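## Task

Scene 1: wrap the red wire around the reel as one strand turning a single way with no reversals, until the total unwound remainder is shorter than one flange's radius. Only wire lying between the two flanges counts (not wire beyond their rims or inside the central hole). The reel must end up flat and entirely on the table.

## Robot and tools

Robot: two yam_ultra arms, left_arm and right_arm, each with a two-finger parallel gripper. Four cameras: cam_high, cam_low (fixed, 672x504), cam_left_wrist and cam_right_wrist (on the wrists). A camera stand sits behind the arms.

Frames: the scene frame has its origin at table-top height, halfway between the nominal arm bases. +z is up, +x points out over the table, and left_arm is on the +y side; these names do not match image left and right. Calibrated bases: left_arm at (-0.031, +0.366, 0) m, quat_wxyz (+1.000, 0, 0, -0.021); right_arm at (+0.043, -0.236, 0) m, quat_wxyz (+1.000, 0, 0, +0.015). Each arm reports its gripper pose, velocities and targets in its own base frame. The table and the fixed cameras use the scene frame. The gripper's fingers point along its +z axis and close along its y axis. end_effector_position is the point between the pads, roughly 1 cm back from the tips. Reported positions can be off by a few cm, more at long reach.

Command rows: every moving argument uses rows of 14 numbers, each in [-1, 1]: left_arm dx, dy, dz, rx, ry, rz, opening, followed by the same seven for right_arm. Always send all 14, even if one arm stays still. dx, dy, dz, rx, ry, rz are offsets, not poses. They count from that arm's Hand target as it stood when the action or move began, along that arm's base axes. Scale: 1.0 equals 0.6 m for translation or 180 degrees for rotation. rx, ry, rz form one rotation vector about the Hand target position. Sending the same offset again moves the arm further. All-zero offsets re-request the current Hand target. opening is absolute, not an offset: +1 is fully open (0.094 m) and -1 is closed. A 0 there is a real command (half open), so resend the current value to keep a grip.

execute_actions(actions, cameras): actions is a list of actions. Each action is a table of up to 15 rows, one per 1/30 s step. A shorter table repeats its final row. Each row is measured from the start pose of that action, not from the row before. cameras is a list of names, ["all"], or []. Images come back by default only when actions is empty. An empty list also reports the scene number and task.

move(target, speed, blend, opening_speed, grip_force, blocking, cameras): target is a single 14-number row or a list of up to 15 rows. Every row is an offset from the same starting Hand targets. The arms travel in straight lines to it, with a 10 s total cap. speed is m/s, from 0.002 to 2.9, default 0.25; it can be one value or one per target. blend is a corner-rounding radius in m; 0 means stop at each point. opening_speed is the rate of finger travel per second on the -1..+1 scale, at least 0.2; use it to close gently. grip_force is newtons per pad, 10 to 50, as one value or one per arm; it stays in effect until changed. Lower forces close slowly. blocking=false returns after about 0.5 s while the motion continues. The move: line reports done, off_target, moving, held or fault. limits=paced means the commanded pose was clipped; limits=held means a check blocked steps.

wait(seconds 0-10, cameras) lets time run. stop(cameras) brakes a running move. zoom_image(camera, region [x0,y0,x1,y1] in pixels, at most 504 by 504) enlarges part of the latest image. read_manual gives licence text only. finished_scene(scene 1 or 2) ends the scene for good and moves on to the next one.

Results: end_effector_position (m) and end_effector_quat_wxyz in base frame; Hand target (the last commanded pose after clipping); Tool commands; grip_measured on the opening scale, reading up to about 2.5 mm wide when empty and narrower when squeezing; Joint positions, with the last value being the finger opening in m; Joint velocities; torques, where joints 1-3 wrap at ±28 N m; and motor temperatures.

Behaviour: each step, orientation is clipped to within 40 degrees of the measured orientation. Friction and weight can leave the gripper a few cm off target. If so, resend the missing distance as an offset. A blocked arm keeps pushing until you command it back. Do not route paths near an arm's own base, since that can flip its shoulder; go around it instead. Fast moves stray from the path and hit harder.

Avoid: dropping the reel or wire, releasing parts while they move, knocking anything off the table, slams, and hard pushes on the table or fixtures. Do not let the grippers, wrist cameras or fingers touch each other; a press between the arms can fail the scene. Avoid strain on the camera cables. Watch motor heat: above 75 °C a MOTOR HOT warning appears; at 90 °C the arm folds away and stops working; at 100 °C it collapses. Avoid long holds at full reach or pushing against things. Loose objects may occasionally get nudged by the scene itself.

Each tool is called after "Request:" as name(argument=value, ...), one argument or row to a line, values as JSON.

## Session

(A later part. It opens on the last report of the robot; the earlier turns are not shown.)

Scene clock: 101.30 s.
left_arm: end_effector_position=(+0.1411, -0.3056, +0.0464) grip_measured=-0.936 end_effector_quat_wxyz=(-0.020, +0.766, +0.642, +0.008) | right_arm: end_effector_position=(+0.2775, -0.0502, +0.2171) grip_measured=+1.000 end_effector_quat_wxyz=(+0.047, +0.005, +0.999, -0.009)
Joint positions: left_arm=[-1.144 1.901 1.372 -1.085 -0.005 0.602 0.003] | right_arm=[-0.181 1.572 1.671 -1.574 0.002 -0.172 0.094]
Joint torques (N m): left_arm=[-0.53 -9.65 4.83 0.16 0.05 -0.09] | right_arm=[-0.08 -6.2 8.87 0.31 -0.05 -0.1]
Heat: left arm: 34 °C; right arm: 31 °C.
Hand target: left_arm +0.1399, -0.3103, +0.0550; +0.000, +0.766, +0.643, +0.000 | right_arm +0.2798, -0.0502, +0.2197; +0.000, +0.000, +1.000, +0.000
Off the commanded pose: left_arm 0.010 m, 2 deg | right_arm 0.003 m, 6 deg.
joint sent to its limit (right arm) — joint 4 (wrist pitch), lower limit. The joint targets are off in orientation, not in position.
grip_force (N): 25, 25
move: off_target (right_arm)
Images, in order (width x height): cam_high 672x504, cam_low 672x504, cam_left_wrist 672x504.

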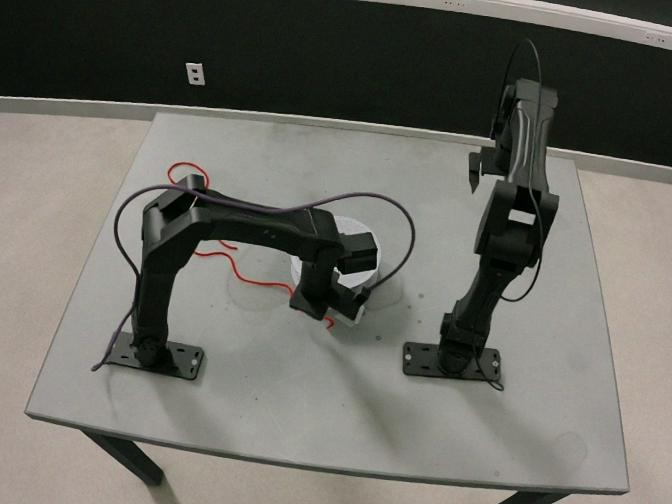

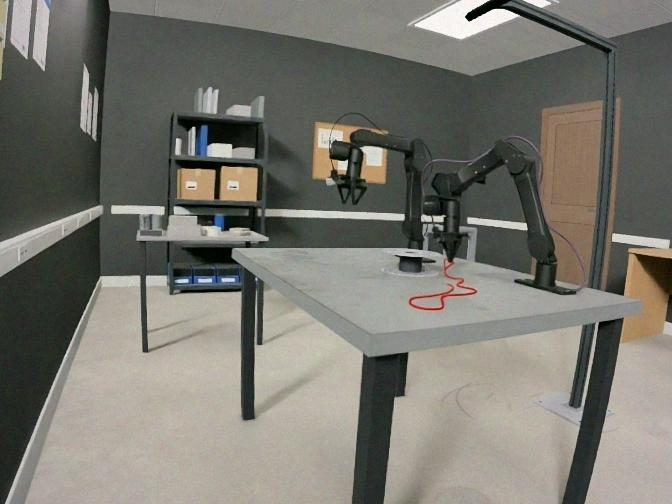

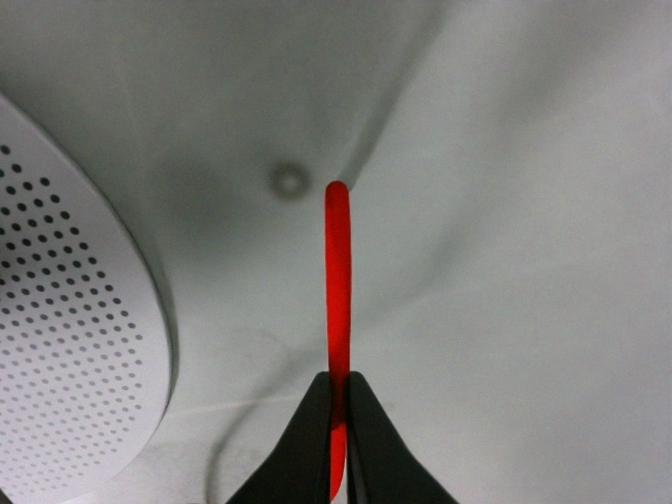

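Request:
move(
  target=[0.066,-0.2087,0,0,0,-0.094,-1,0,0,0,0,0,0,1],
  cameras=["cam_left_wrist","cam_low","cam_high"],
  speed=0.1,
)

Request:
zoom_image(
  camera="cam_low",
  region=[350, 175, 510, 305],
)

Request:
zoom_image(
  camera="cam_high",
  region=[150, 120, 430, 330],
)

Scene clock: 104.80 s.
left_arm: end_effector_position=(+0.1827, -0.4306, +0.0547) grip_measured=-0.936 end_effector_quat_wxyz=(-0.001, +0.848, +0.531, +0.002) | right_arm: end_effector_position=(+0.2775, -0.0502, +0.2171) grip_measured=+1.000 end_effector_quat_wxyz=(+0.047, +0.005, +0.999, -0.009)
Joint positions: left_arm=[-1.173 2.411 2.212 -1.375 -0.005 0.85 0.003] | right_arm=[-0.181 1.572 1.671 -1.574 0.002 -0.172 0.094]
Joint torques (N m): left_arm=[-0.73 -9.66 8.49 -0.03 0.04 0.1] | right_arm=[-0.03 -6.16 8.87 0.32 -0.04 -0.12]
Heat: left arm: 34 °C; right arm: 31 °C.
Hand target: left_arm +0.1795, -0.4356, +0.0551; +0.000, +0.852, +0.523, +0.000 | right_arm +0.2798, -0.0502, +0.2197; +0.000, +0.000, +1.000, +0.000
Off the commanded pose: left_arm 0.006 m, 1 deg | right_arm 0.003 m, 6 deg.
joint sent to its limit (right arm) — joint 4 (wrist pitch), lower limit. The joint targets are off in orientation, not in position.
grip_force (N): 25, 25
move: off_target (right_arm)
Images, in order (width x height): cam_high 672x504, cam_low 672x504, cam_left_wrist 672x504.

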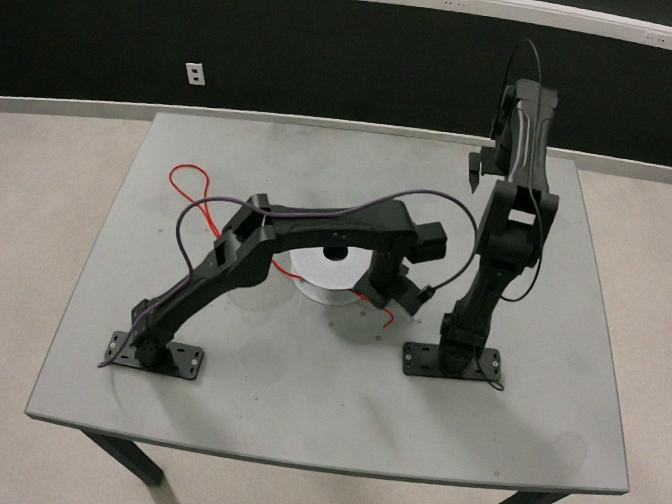

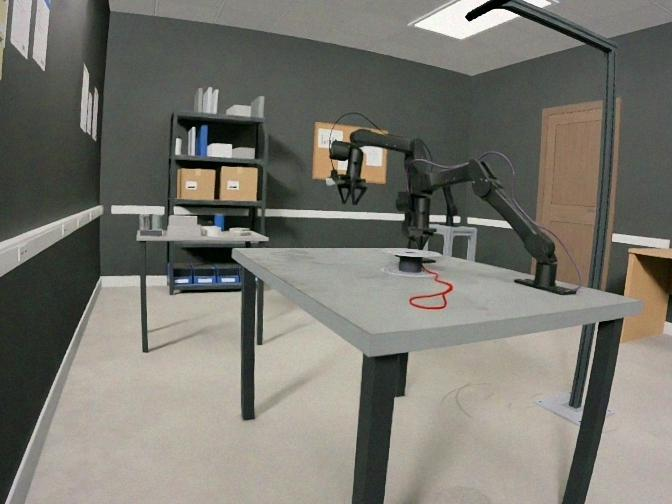

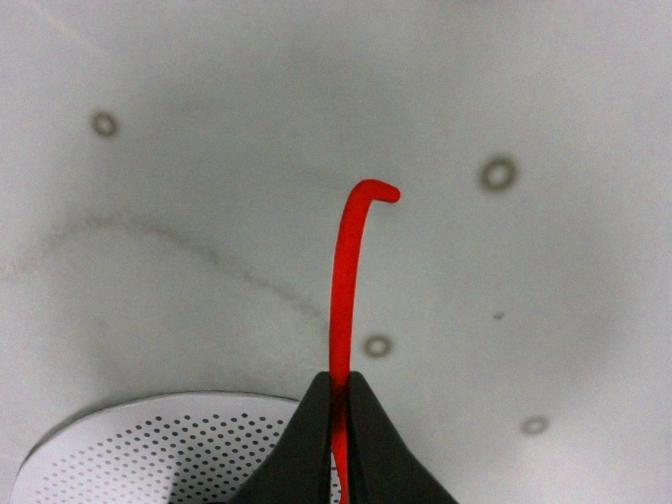

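Scaled by 3.150 from the camera's 672x504 image, which has a finer 960x720 frame.

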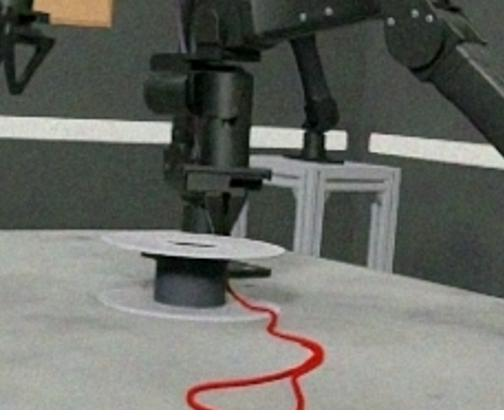

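Scaled by 1.800 from the camera's 672x504 image, which has a finer 960x720 frame.

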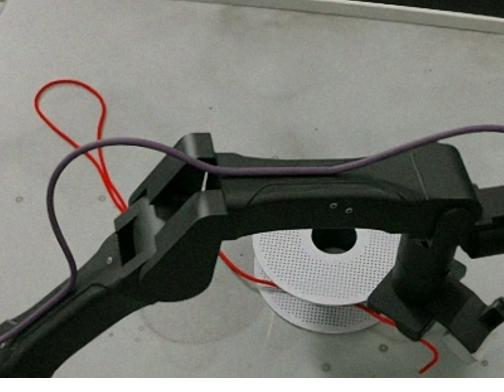

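Request:
move(
  target=[
    [0.181,-0.054,0,0,0,0.25,-1,-0.1,-0.2,0.05,0,0,0,1],
    [0.33,0.012,0,0,0,0.5,-1,-0.1,-0.25,0.05,0,0,0,1],
  ],
  cameras=["cam_left_wrist","cam_low","cam_high"],
  speed=0.1,
  blend=[0.04,0],
)

Request:
zoom_image(
  camera="cam_low",
  region=[350, 175, 510, 305],
)

Request:
zoom_image(
  camera="cam_high",
  region=[150, 120, 430, 330],
)

Scene clock: 115.37 s.
left_arm: end_effector_position=(+0.3670, -0.4228, +0.0542) grip_measured=-0.936 end_effector_quat_wxyz=(+0.093, +0.239, +0.964, -0.065) | right_arm: end_effector_position=(+0.2193, -0.1973, +0.2469) grip_measured=+1.000 end_effector_quat_wxyz=(+0.076, +0.001, +0.995, -0.069)
Joint positions: left_arm=[-0.858 2.755 2.839 -1.428 0 -0.372 0.003] | right_arm=[-0.736 1.558 1.767 -1.574 0.001 -0.733 0.094]
Joint torques (N m): left_arm=[0.68 -11 8.55 0.8 0 -0.11] | right_arm=[-0.75 -5.9 9.06 0.52 -0.05 -0.11]
Motor temperatures (°C): left_arm=[28 36 34 27 23 25 25] | right_arm=[24 30 30 31 23 25 23]
Heat: left arm: 36 °C; right arm: 31 °C.
Hand target: left_arm +0.3775, -0.4284, +0.0552; +0.000, +0.233, +0.973, +0.000 | right_arm +0.2198, -0.2002, +0.2497; +0.000, +0.000, +1.000, +0.000
Off the commanded pose: left_arm 0.012 m, 13 deg | right_arm 0.004 m, 12 deg.
elbow stopped short (left arm): the move would have taken joint 3 (elbow) straighter than the controller allows.
joint sent to its limit (right arm) — joint 4 (wrist pitch), lower limit. The joint targets are off in orientation, not in position.
grip_force (N): 25, 25
move: off_target (left_arm, right_arm)
Images, in order (width x height): cam_high 672x504, cam_low 672x504, cam_left_wrist 672x504.

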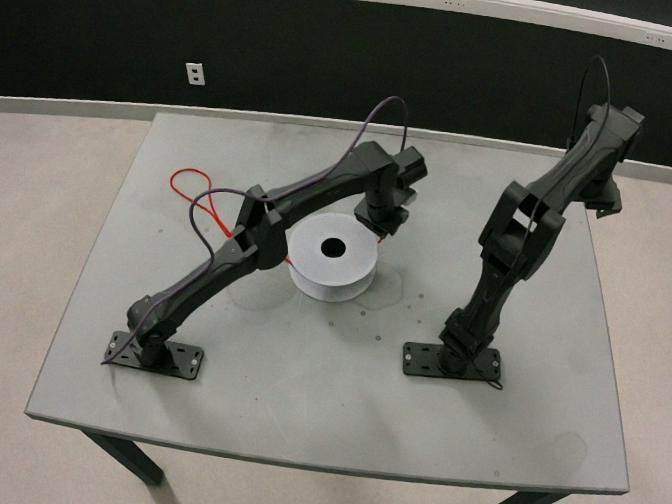

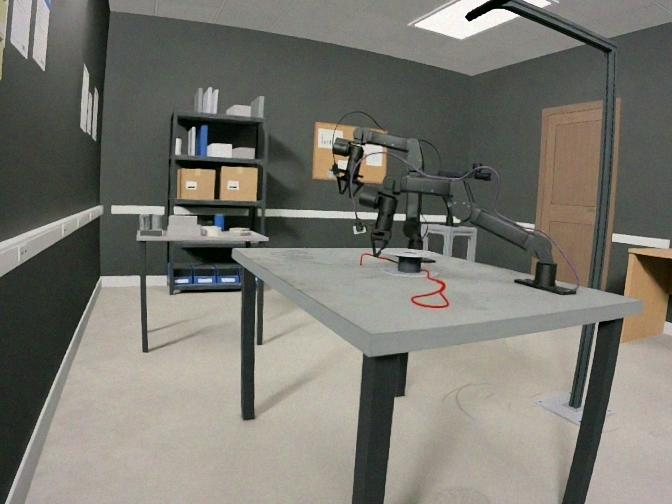

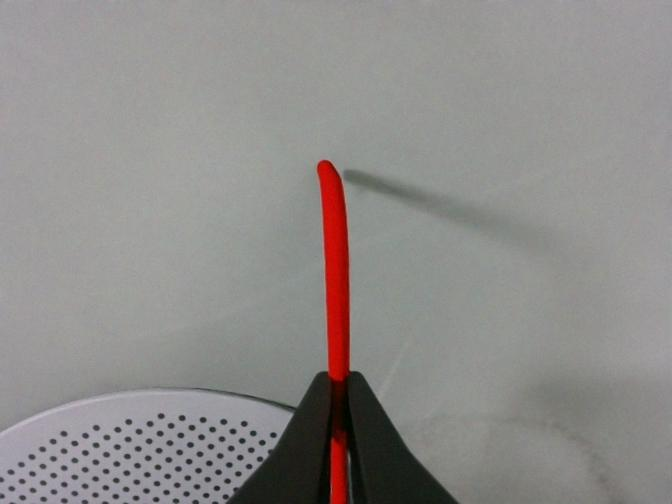

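Scaled by 3.150 from the camera's 672x504 image, which has a finer 960x720 frame.

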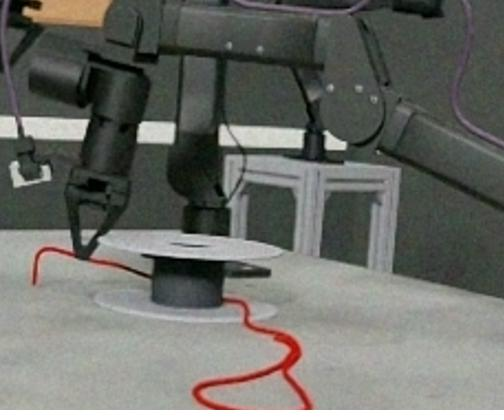

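Scaled by 1.800 from the camera's 672x504 image, which has a finer 960x720 frame.

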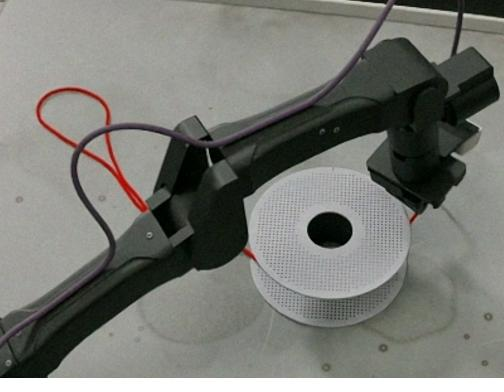

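Request:
move(
  target=[
    [0.104,0.172,0,0,0,0.25,-1,0,0,0,0,0,0,1],
    [0.0375,0.347,0,0,0,0.48,-1,0,0,0,0,0,0,1],
    [-0.13,0.42,0,0,0,0.5,-1,0,0,0,0,0,0,1],
  ],
  cameras=["cam_left_wrist","cam_low","cam_high"],
  speed=0.1,
  blend=[0.03,0.03,0],
)

Request:
zoom_image(
  camera="cam_low",
  region=[350, 175, 510, 305],
)

Request:
zoom_image(
  camera="cam_high",
  region=[150, 120, 430, 330],
)

Scene clock: 126.57 s.
left_arm: end_effector_position=(+0.2990, -0.1738, +0.0461) grip_measured=-0.936 end_effector_quat_wxyz=(-0.011, -0.523, +0.852, +0.013) | right_arm: end_effector_position=(+0.2193, -0.1973, +0.2469) grip_measured=+1.000 end_effector_quat_wxyz=(+0.076, +0.001, +0.995, -0.069)
Joint positions: left_arm=[-0.526 1.927 1.407 -1.085 0.007 -1.626 0.003] | right_arm=[-0.736 1.558 1.767 -1.574 0.001 -0.734 0.094]
Joint torques (N m): left_arm=[-0.75 -9.87 4.82 0.13 -0.07 -0.07] | right_arm=[-0.79 -5.91 8.96 0.53 -0.06 -0.12]
Heat: left arm: 39 °C; right arm: 31 °C.
Hand target: left_arm +0.2995, -0.1765, +0.0552; +0.000, -0.523, +0.852, +0.000 | right_arm +0.2198, -0.2002, +0.2497; +0.000, +0.000, +1.000, +0.000
Off the commanded pose: left_arm 0.009 m, 2 deg | right_arm 0.004 m, 12 deg.
elbow stopped short (left arm): the move would have taken joint 3 (elbow) straighter than the controller allows.
joint sent to its limit (right arm) — joint 4 (wrist pitch), lower limit. The joint targets are off in orientation, not in position.
grip_force (N): 25, 25
move: off_target (right_arm)
Images, in order (width x height): cam_high 672x504, cam_low 672x504, cam_left_wrist 672x504.

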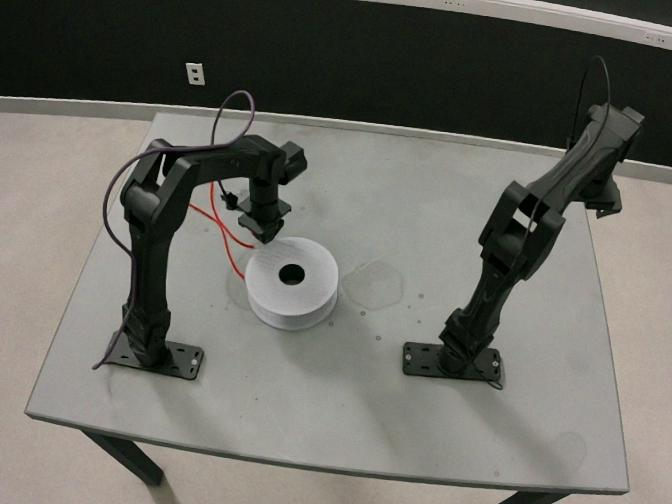

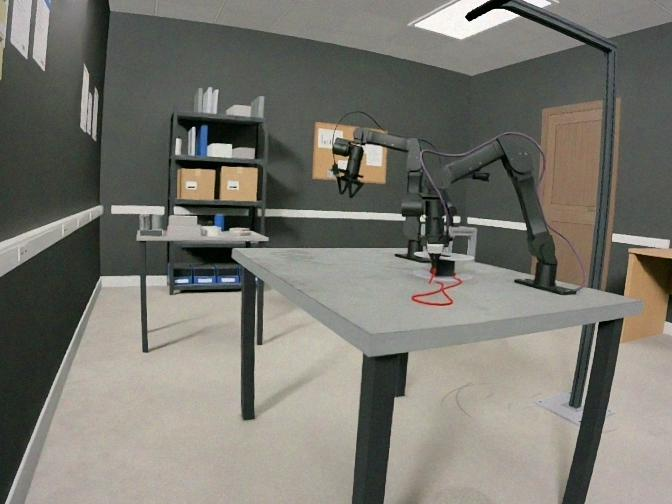

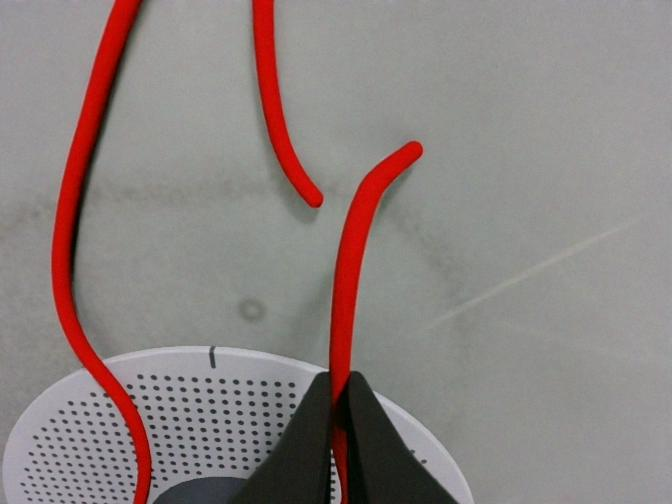

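Scaled by 3.150 from the camera's 672x504 image, which has a finer 960x720 frame.

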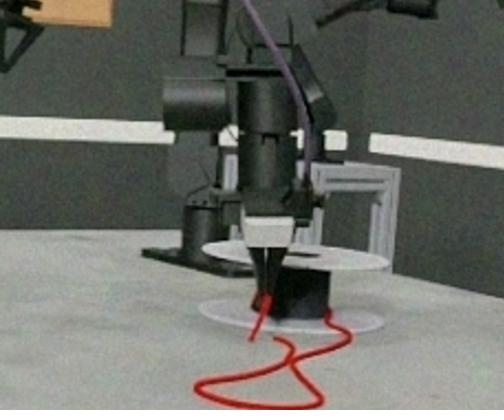

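Scaled by 1.800 from the camera's 672x504 image, which has a finer 960x720 frame.

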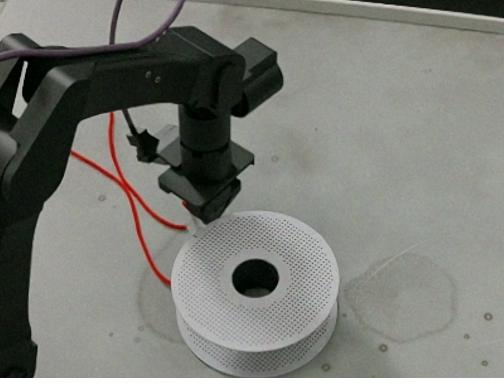

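Request:
zoom_image(
  camera="cam_left_wrist",
  region=[0, 300, 500, 504],
)

Request:
zoom_image(
  camera="cam_high",
  region=[220, 220, 350, 340],
)

Request:
zoom_image(
  camera="cam_low",
  region=[405, 245, 485, 310],
)

Scaled by 1.008 from the camera's 672x504 image, which has a finer 960x720 frame.

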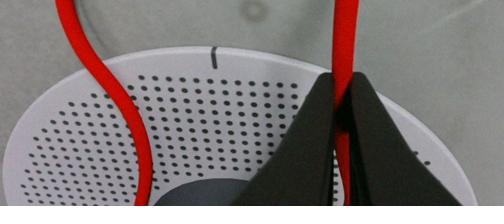

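Scaled by 3.877 from the camera's 672x504 image, which has a finer 960x720 frame.

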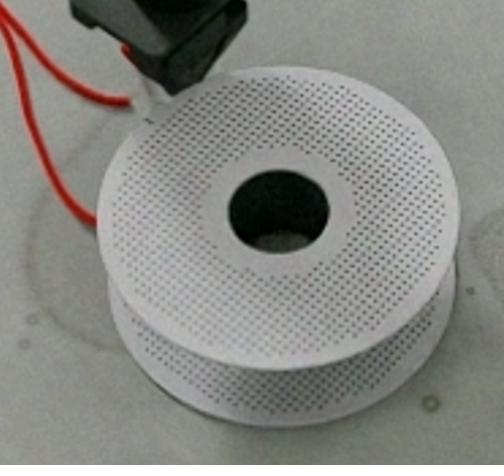

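Scaled by 6.300 from the camera's 672x504 image, which has a finer 960x720 frame.

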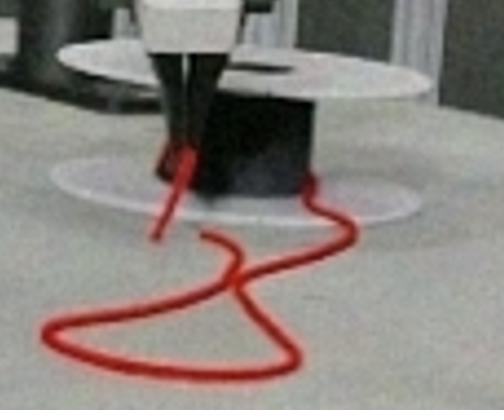

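Request:
move(
  target=[
    [0,0,-0.02,0,0,0,-1,0,0,0,0,0,0,1],
    [0,0,-0.02,0,0,0,-0.6,0,0,0,0,0,0,1],
    [0,0,0.3,0,0,0,-0.6,0,0,0,0,0,0,1],
  ],
  cameras=["cam_left_wrist","cam_low","cam_high"],
  speed=0.1,
)

Request:
zoom_image(
  camera="cam_low",
  region=[405, 245, 485, 310],
)

Request:
zoom_image(
  camera="cam_high",
  region=[150, 120, 430, 330],
)

Scene clock: 137.03 s.
left_arm: end_effector_position=(+0.3034, -0.1760, +0.2227) grip_measured=-0.602 end_effector_quat_wxyz=(+0.035, -0.522, +0.849, -0.071) | right_arm: end_effector_position=(+0.2193, -0.1973, +0.2469) grip_measured=+1.000 end_effector_quat_wxyz=(+0.076, +0.001, +0.995, -0.069)
Joint positions: left_arm=[-0.526 1.789 1.93 -1.553 0.005 -1.628 0.019] | right_arm=[-0.736 1.558 1.767 -1.574 0.001 -0.734 0.094]
Joint torques (N m): left_arm=[-0.75 -7.86 7.53 0.24 -0.06 -0.08] | right_arm=[-0.69 -5.89 9.06 0.53 -0.07 -0.1]
Heat: left arm: 38 °C; right arm: 31 °C.
Hand target: left_arm +0.2995, -0.1764, +0.2352; +0.000, -0.523, +0.852, +0.000 | right_arm +0.2198, -0.2002, +0.2497; +0.000, +0.000, +1.000, +0.000
Off the commanded pose: left_arm 0.013 m, 9 deg | right_arm 0.004 m, 12 deg.
joint sent to its limit (left arm) — joint 4 (wrist pitch), lower limit. The joint targets are off in orientation, not in position.
joint sent to its limit (right arm) — joint 4 (wrist pitch), lower limit. The joint targets are off in orientation, not in position.
grip_force (N): 25, 25
move: off_target (left_arm, right_arm)
Images, in order (width x height): cam_high 672x504, cam_low 672x504, cam_left_wrist 672x504.

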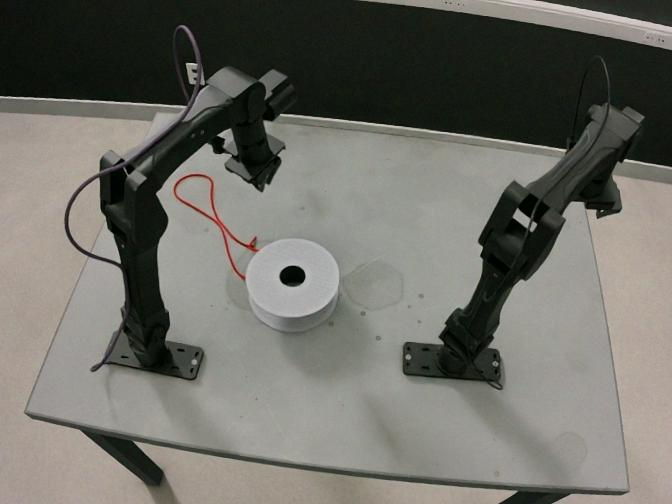

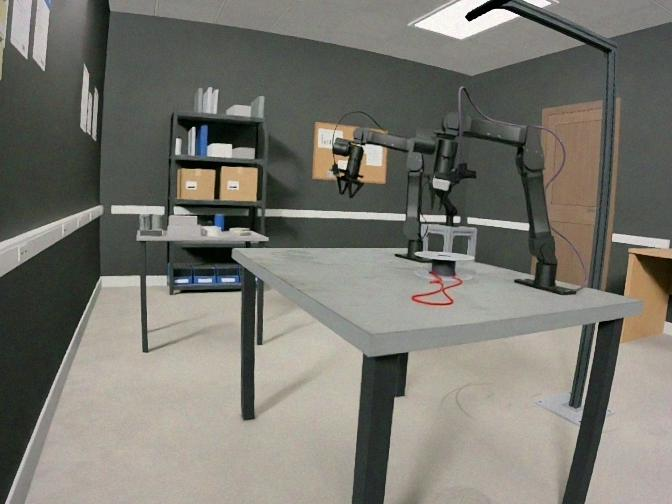

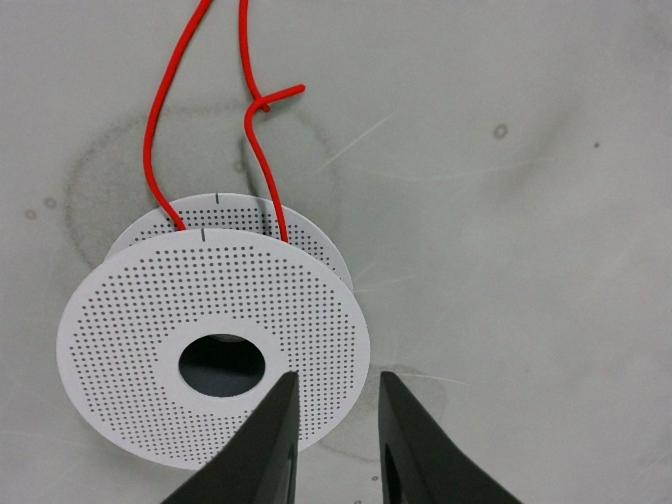

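Scaled by 6.300 from the camera's 672x504 image, which has a finer 960x720 frame.

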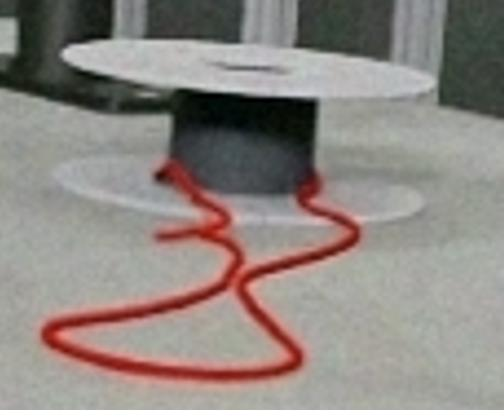

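Scaled by 1.800 from the camera's 672x504 image, which has a finer 960x720 frame.

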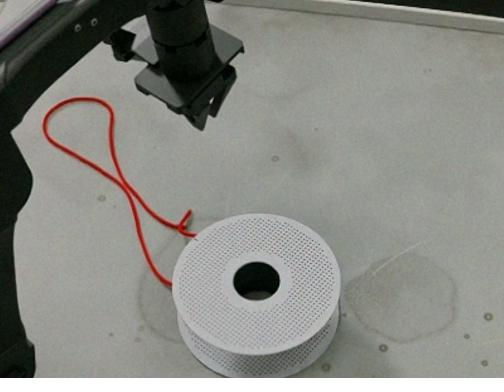

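Request:
move(
  target=[
    [-0.091,0.097,-0.05,0,0,-0.072,-0.4,0,0,0,0,0,0,1],
    [-0.091,0.097,-0.31,0,0,-0.072,-0.4,0,0,0,0,0,0,1],
  ],
  cameras=["cam_left_wrist","cam_low"],
  speed=0.15,
)

Request:
zoom_image(
  camera="cam_low",
  region=[395, 225, 495, 310],
)

Scene clock: 148.27 s.
left_arm: end_effector_position=(+0.2418, -0.1208, +0.0508) grip_measured=-0.402 end_effector_quat_wxyz=(-0.006, -0.424, +0.906, -0.001) | right_arm: end_effector_position=(+0.2193, -0.1973, +0.2469) grip_measured=+1.000 end_effector_quat_wxyz=(+0.076, +0.001, +0.995, -0.069)
Joint positions: left_arm=[-0.46 1.62 1.053 -1.009 0.01 -1.335 0.028] | right_arm=[-0.736 1.558 1.767 -1.574 0.001 -0.734 0.094]
Joint torques (N m): left_arm=[0.59 -4.75 5.19 0.28 -0.11 0.07] | right_arm=[-0.83 -5.97 9.07 0.49 -0.06 -0.11]
Heat: left arm: 37 °C; right arm: 31 °C.
Hand target: left_arm +0.2449, -0.1182, +0.0490; +0.000, -0.424, +0.906, +0.000 | right_arm +0.2198, -0.2002, +0.2497; +0.000, +0.000, +1.000, +0.000
Off the commanded pose: left_arm 0.004 m, 1 deg | right_arm 0.004 m, 12 deg.
joint sent to its limit (right arm) — joint 4 (wrist pitch), lower limit. The joint targets are off in orientation, not in position.
grip_force (N): 25, 25
move: off_target (right_arm)
Images, in order (width x height): cam_low 672x504, cam_left_wrist 672x504.

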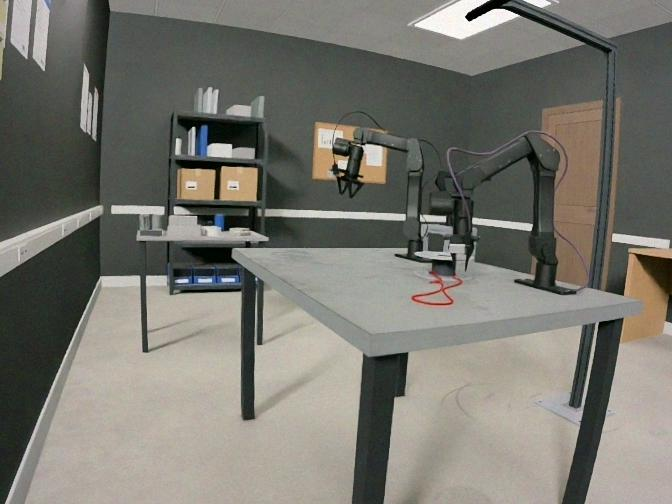

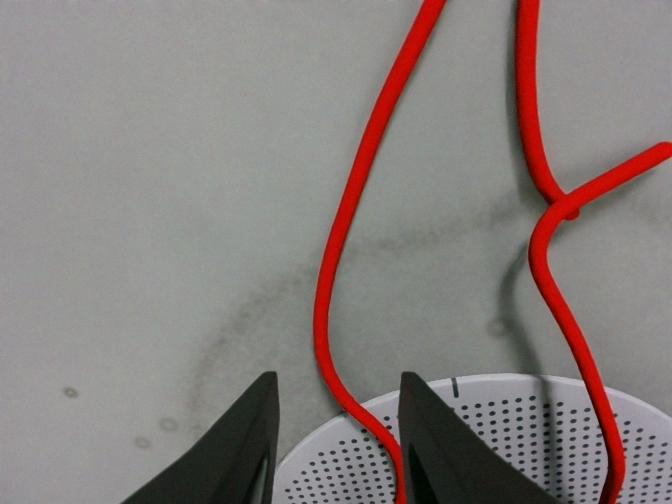

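Scaled by 5.040 from the camera's 672x504 image, which has a finer 960x720 frame.

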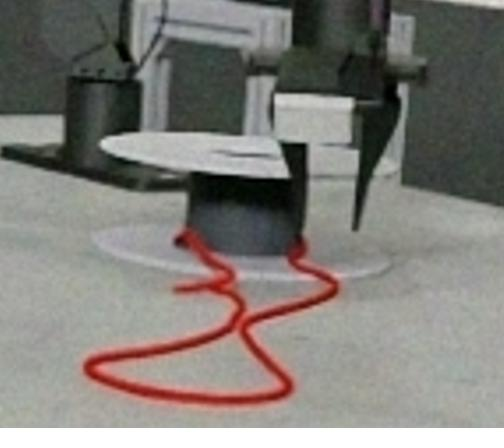

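Request:
move(
  target=[
    [-0.005,0.004,-0.066,0,0,0,-0.4,0,0,0,0,0,0,1],
    [-0.005,0.004,-0.066,0,0,0,-1,0,0,0,0,0,0,1],
  ],
  cameras=["cam_left_wrist"],
  speed=0.06,
)

Scene clock: 152.83 s.
left_arm: end_effector_position=(+0.2405, -0.1191, +0.0130) grip_measured=-0.932 end_effector_quat_wxyz=(-0.003, -0.423, +0.906, -0.004) | right_arm: end_effector_position=(+0.2193, -0.1973, +0.2469) grip_measured=+1.000 end_effector_quat_wxyz=(+0.076, +0.001, +0.995, -0.069)
Joint positions: left_arm=[-0.457 1.666 0.939 -0.842 0.009 -1.332 0.003] | right_arm=[-0.736 1.558 1.767 -1.574 0.001 -0.734 0.094]
Joint torques (N m): left_arm=[0.59 -4.55 4.64 0.25 -0.11 0.07] | right_arm=[-0.72 -6 8.99 0.53 -0.06 -0.09]
Heat: left arm: 37 °C; right arm: 31 °C.
Hand target: left_arm +0.2419, -0.1159, +0.0095; +0.000, -0.424, +0.906, +0.000 | right_arm +0.2198, -0.2002, +0.2497; +0.000, +0.000, +1.000, +0.000
Off the commanded pose: left_arm 0.005 m, 1 deg | right_arm 0.004 m, 12 deg.
joint sent to its limit (right arm) — joint 4 (wrist pitch), lower limit. The joint targets are off in orientation, not in position.
grip_force (N): 25, 25
move: off_target (right_arm)
Images, in order (width x height): cam_left_wrist 672x504.

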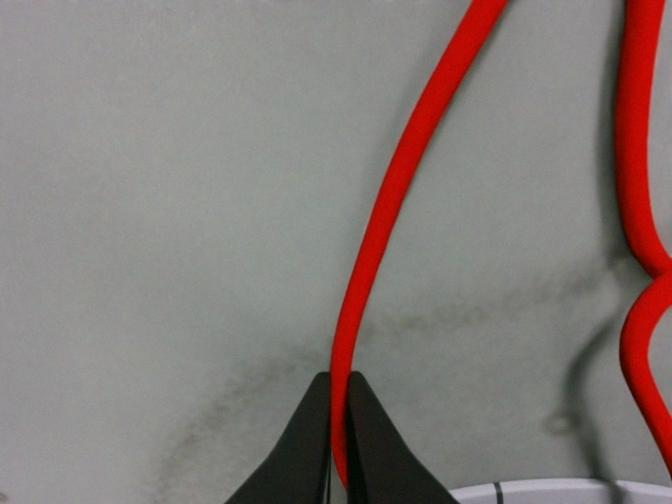

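Request:
move(
  target=[
    [0,0,0.04,0,0,0,-1,0.16,0.4,0,0,0,-0.1,1],
    [0,0,0.04,0,0,0,-1,-0.15,0.904,-0.05,0,0,-0.25,-0.6],
  ],
  cameras=["all"],
  speed=0.2,
  blend=[0.1,0],
)

Scene clock: 163.37 s.
left_arm: end_effector_position=(+0.2337, -0.1157, +0.0205) grip_measured=-0.936 end_effector_quat_wxyz=(-0.015, -0.424, +0.906, +0.011) | right_arm: end_effector_position=(+0.1286, +0.3404, +0.2186) grip_measured=-0.598 end_effector_quat_wxyz=(+0.001, +0.376, +0.924, +0.071)
Joint positions: left_arm=[-0.457 1.66 0.965 -0.913 0.009 -1.332 0.003] | right_arm=[1.21 1.858 2.003 -1.573 0.006 1.983 0.019]
Joint torques (N m): left_arm=[0.58 -7.23 7.64 -0.11 -0.11 0.06] | right_arm=[-0.49 -9.09 8.96 0.38 -0.09 0.09]
Heat: left arm: 36 °C; right arm: 31 °C.
Hand target: left_arm +0.2419, -0.1159, +0.0335; +0.000, -0.424, +0.906, +0.000 | right_arm +0.1298, +0.3423, +0.2198; +0.000, +0.383, +0.924, +0.000
Off the commanded pose: left_arm 0.015 m, 2 deg | right_arm 0.002 m, 8 deg.
joint sent to its limit (right arm) — joint 4 (wrist pitch), lower limit.
grip_force (N): 25, 25
move: moving (right_arm; no rest 5 s after target 2's new opening was sent), off_target (left_arm); target 2's new opening was sent with right_arm's hand 0.002 m and 8 deg from that target

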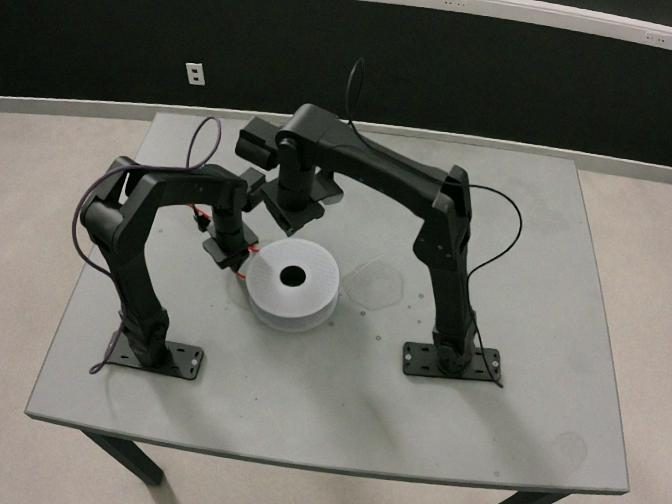

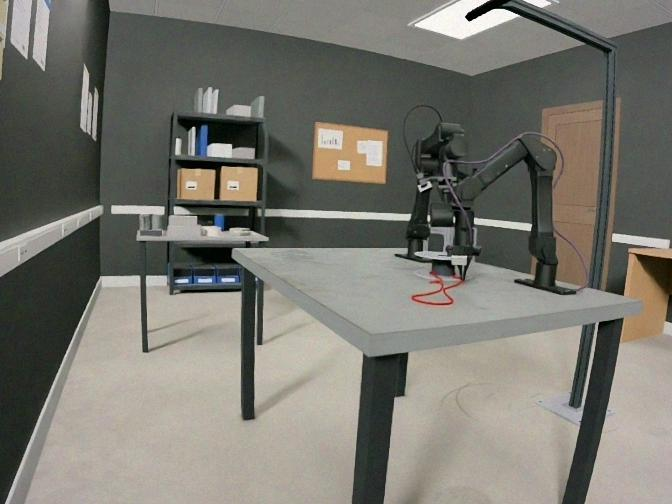

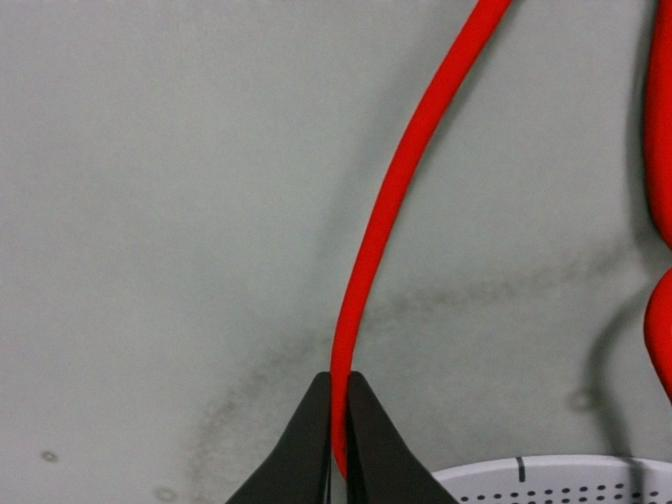

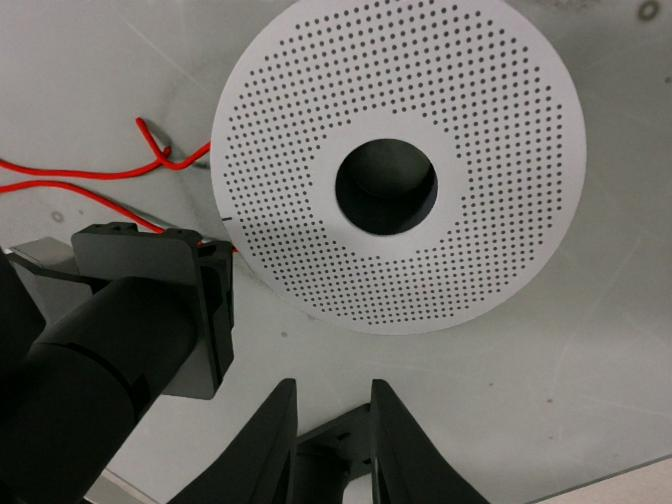

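Request:
move(
  target=[0,0,0,0,0,0,-1,-0.0047,-0.0105,-0.2,0,0,0,-0.85],
  cameras=["cam_right_wrist","cam_low"],
  speed=0.15,
)

Request:
zoom_image(
  camera="cam_low",
  region=[395, 205, 495, 310],
)

Scene clock: 167.07 s.
left_arm: end_effector_position=(+0.2337, -0.1157, +0.0205) grip_measured=-0.936 end_effector_quat_wxyz=(-0.015, -0.424, +0.906, +0.011) | right_arm: end_effector_position=(+0.1251, +0.3312, +0.1557) grip_measured=-0.848 end_effector_quat_wxyz=(+0.002, +0.377, +0.926, +0.018)
Joint positions: left_arm=[-0.457 1.66 0.965 -0.913 0.009 -1.332 0.003] | right_arm=[1.21 1.861 1.758 -1.433 0.006 1.983 0.007]
Joint torques (N m): left_arm=[0.59 -7.23 7.61 -0.12 -0.11 0.07] | right_arm=[-0.06 -10.85 7.68 0.26 -0.02 0.01]
Heat: left arm: 36 °C; right arm: 31 °C.
Hand target: left_arm +0.2419, -0.1159, +0.0335; +0.000, -0.424, +0.906, +0.000 | right_arm +0.1253, +0.3317, +0.1585; +0.002, +0.377, +0.926, +0.021 (not the last commanded pose)
Off the commanded pose: left_arm 0.015 m, 2 deg | right_arm 0.056 m, 2 deg.
grip_force (N): 25, 25
move: held (right_arm; a check stopped the path), off_target (left_arm); limits=held
pose unreachable (right arm): on one or more control steps of this call, first in action 0 (counted from 0), this arm could not follow its commanded pose, so it was not sent that pose on those steps. It may still have moved: this result reports where it is.
cause: moving toward the commanded pose would bring a part of the arm too close to another arm (this arm's wrist (the part past joint 4) and the left arm's wrist (the part past joint 4), along the way the arms are being sent, or toward where that arm still pushes).
Images, in order (width x height): cam_low 672x504, cam_right_wrist 672x504.

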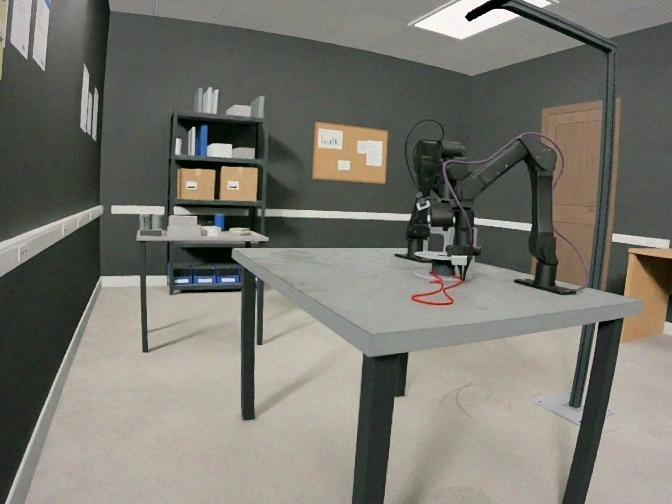

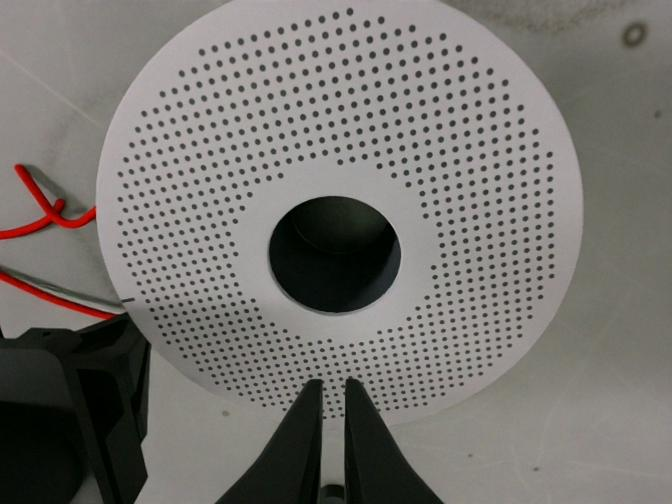

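Scaled by 4.800 from the camera's 672x504 image, which has a finer 960x720 frame.

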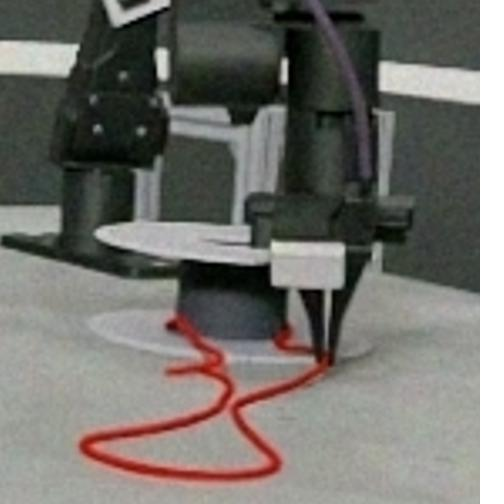

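Request:
move(
  target=[0.067,0.117,0,0,0,0,-1,0,0,0,0,0,0,-0.85],
  cameras=["cam_left_wrist","cam_right_wrist","cam_low","cam_high"],
  speed=0.06,
)

Request:
zoom_image(
  camera="cam_low",
  region=[395, 205, 495, 310],
)

Scene clock: 170.17 s.
left_arm: end_effector_position=(+0.2738, -0.0487, +0.0293) grip_measured=-0.936 end_effector_quat_wxyz=(-0.009, -0.424, +0.906, -0.001) | right_arm: end_effector_position=(+0.1251, +0.3312, +0.1557) grip_measured=-0.848 end_effector_quat_wxyz=(+0.002, +0.377, +0.926, +0.018)
Joint positions: left_arm=[-0.171 1.687 1.035 -0.932 0.013 -1.046 0.003] | right_arm=[1.21 1.861 1.758 -1.433 0.006 1.983 0.007]
Joint torques (N m): left_arm=[0.66 -4.79 7.99 0.04 -0.15 0.07] | right_arm=[-0.09 -10.77 7.8 0.24 0 0]
Heat: left arm: 36 °C; right arm: 31 °C.
Hand target: left_arm +0.2821, -0.0456, +0.0335; +0.000, -0.424, +0.906, +0.000 | right_arm +0.1253, +0.3317, +0.1585; +0.002, +0.377, +0.926, +0.021
Off the commanded pose: left_arm 0.010 m, 1 deg | right_arm 0.003 m, 0 deg.
grip_force (N): 25, 25
move: done

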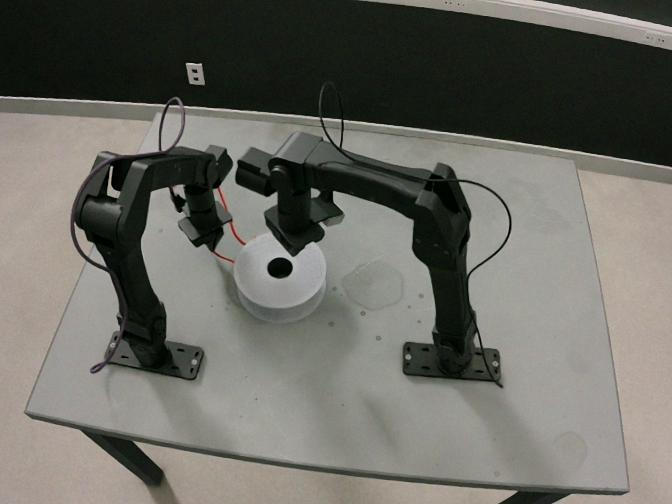

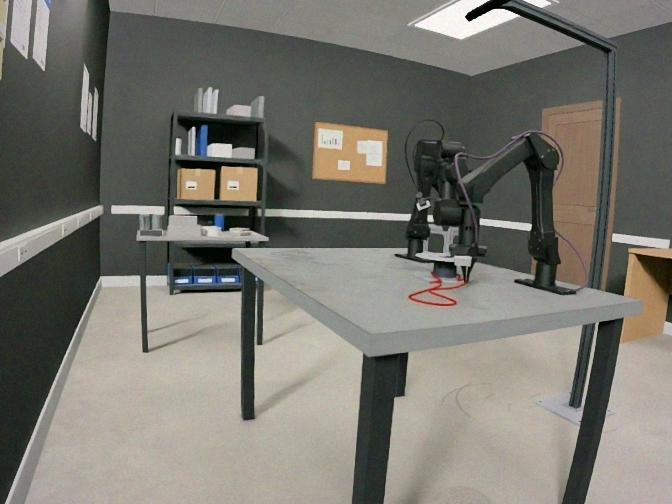

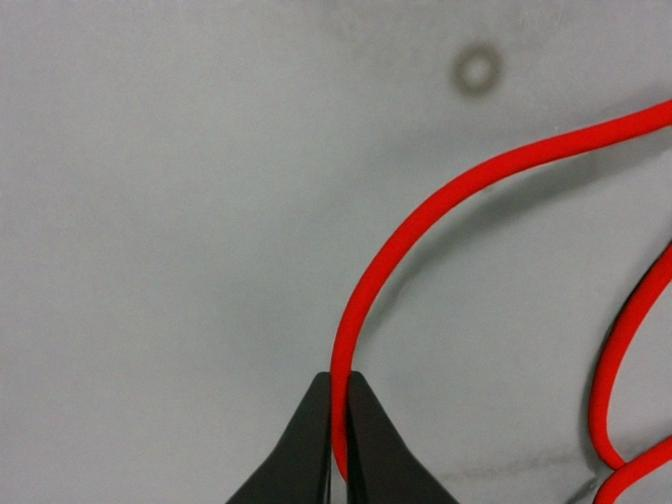

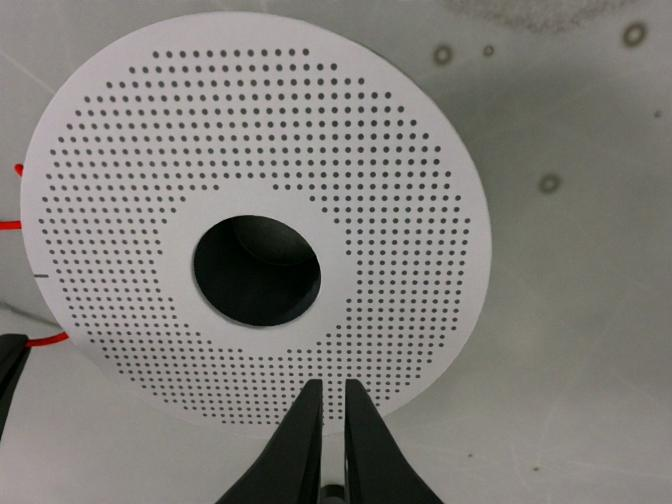

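Scaled by 4.800 from the camera's 672x504 image, which has a finer 960x720 frame.

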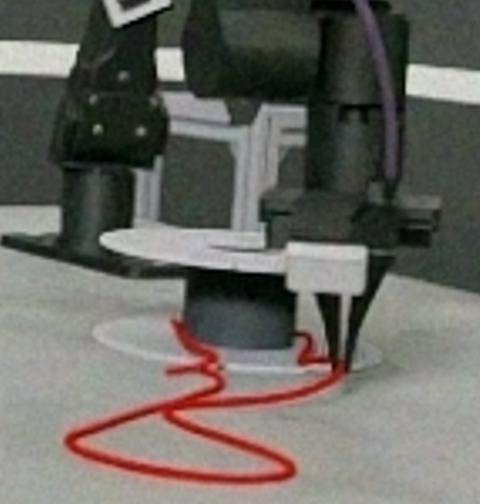

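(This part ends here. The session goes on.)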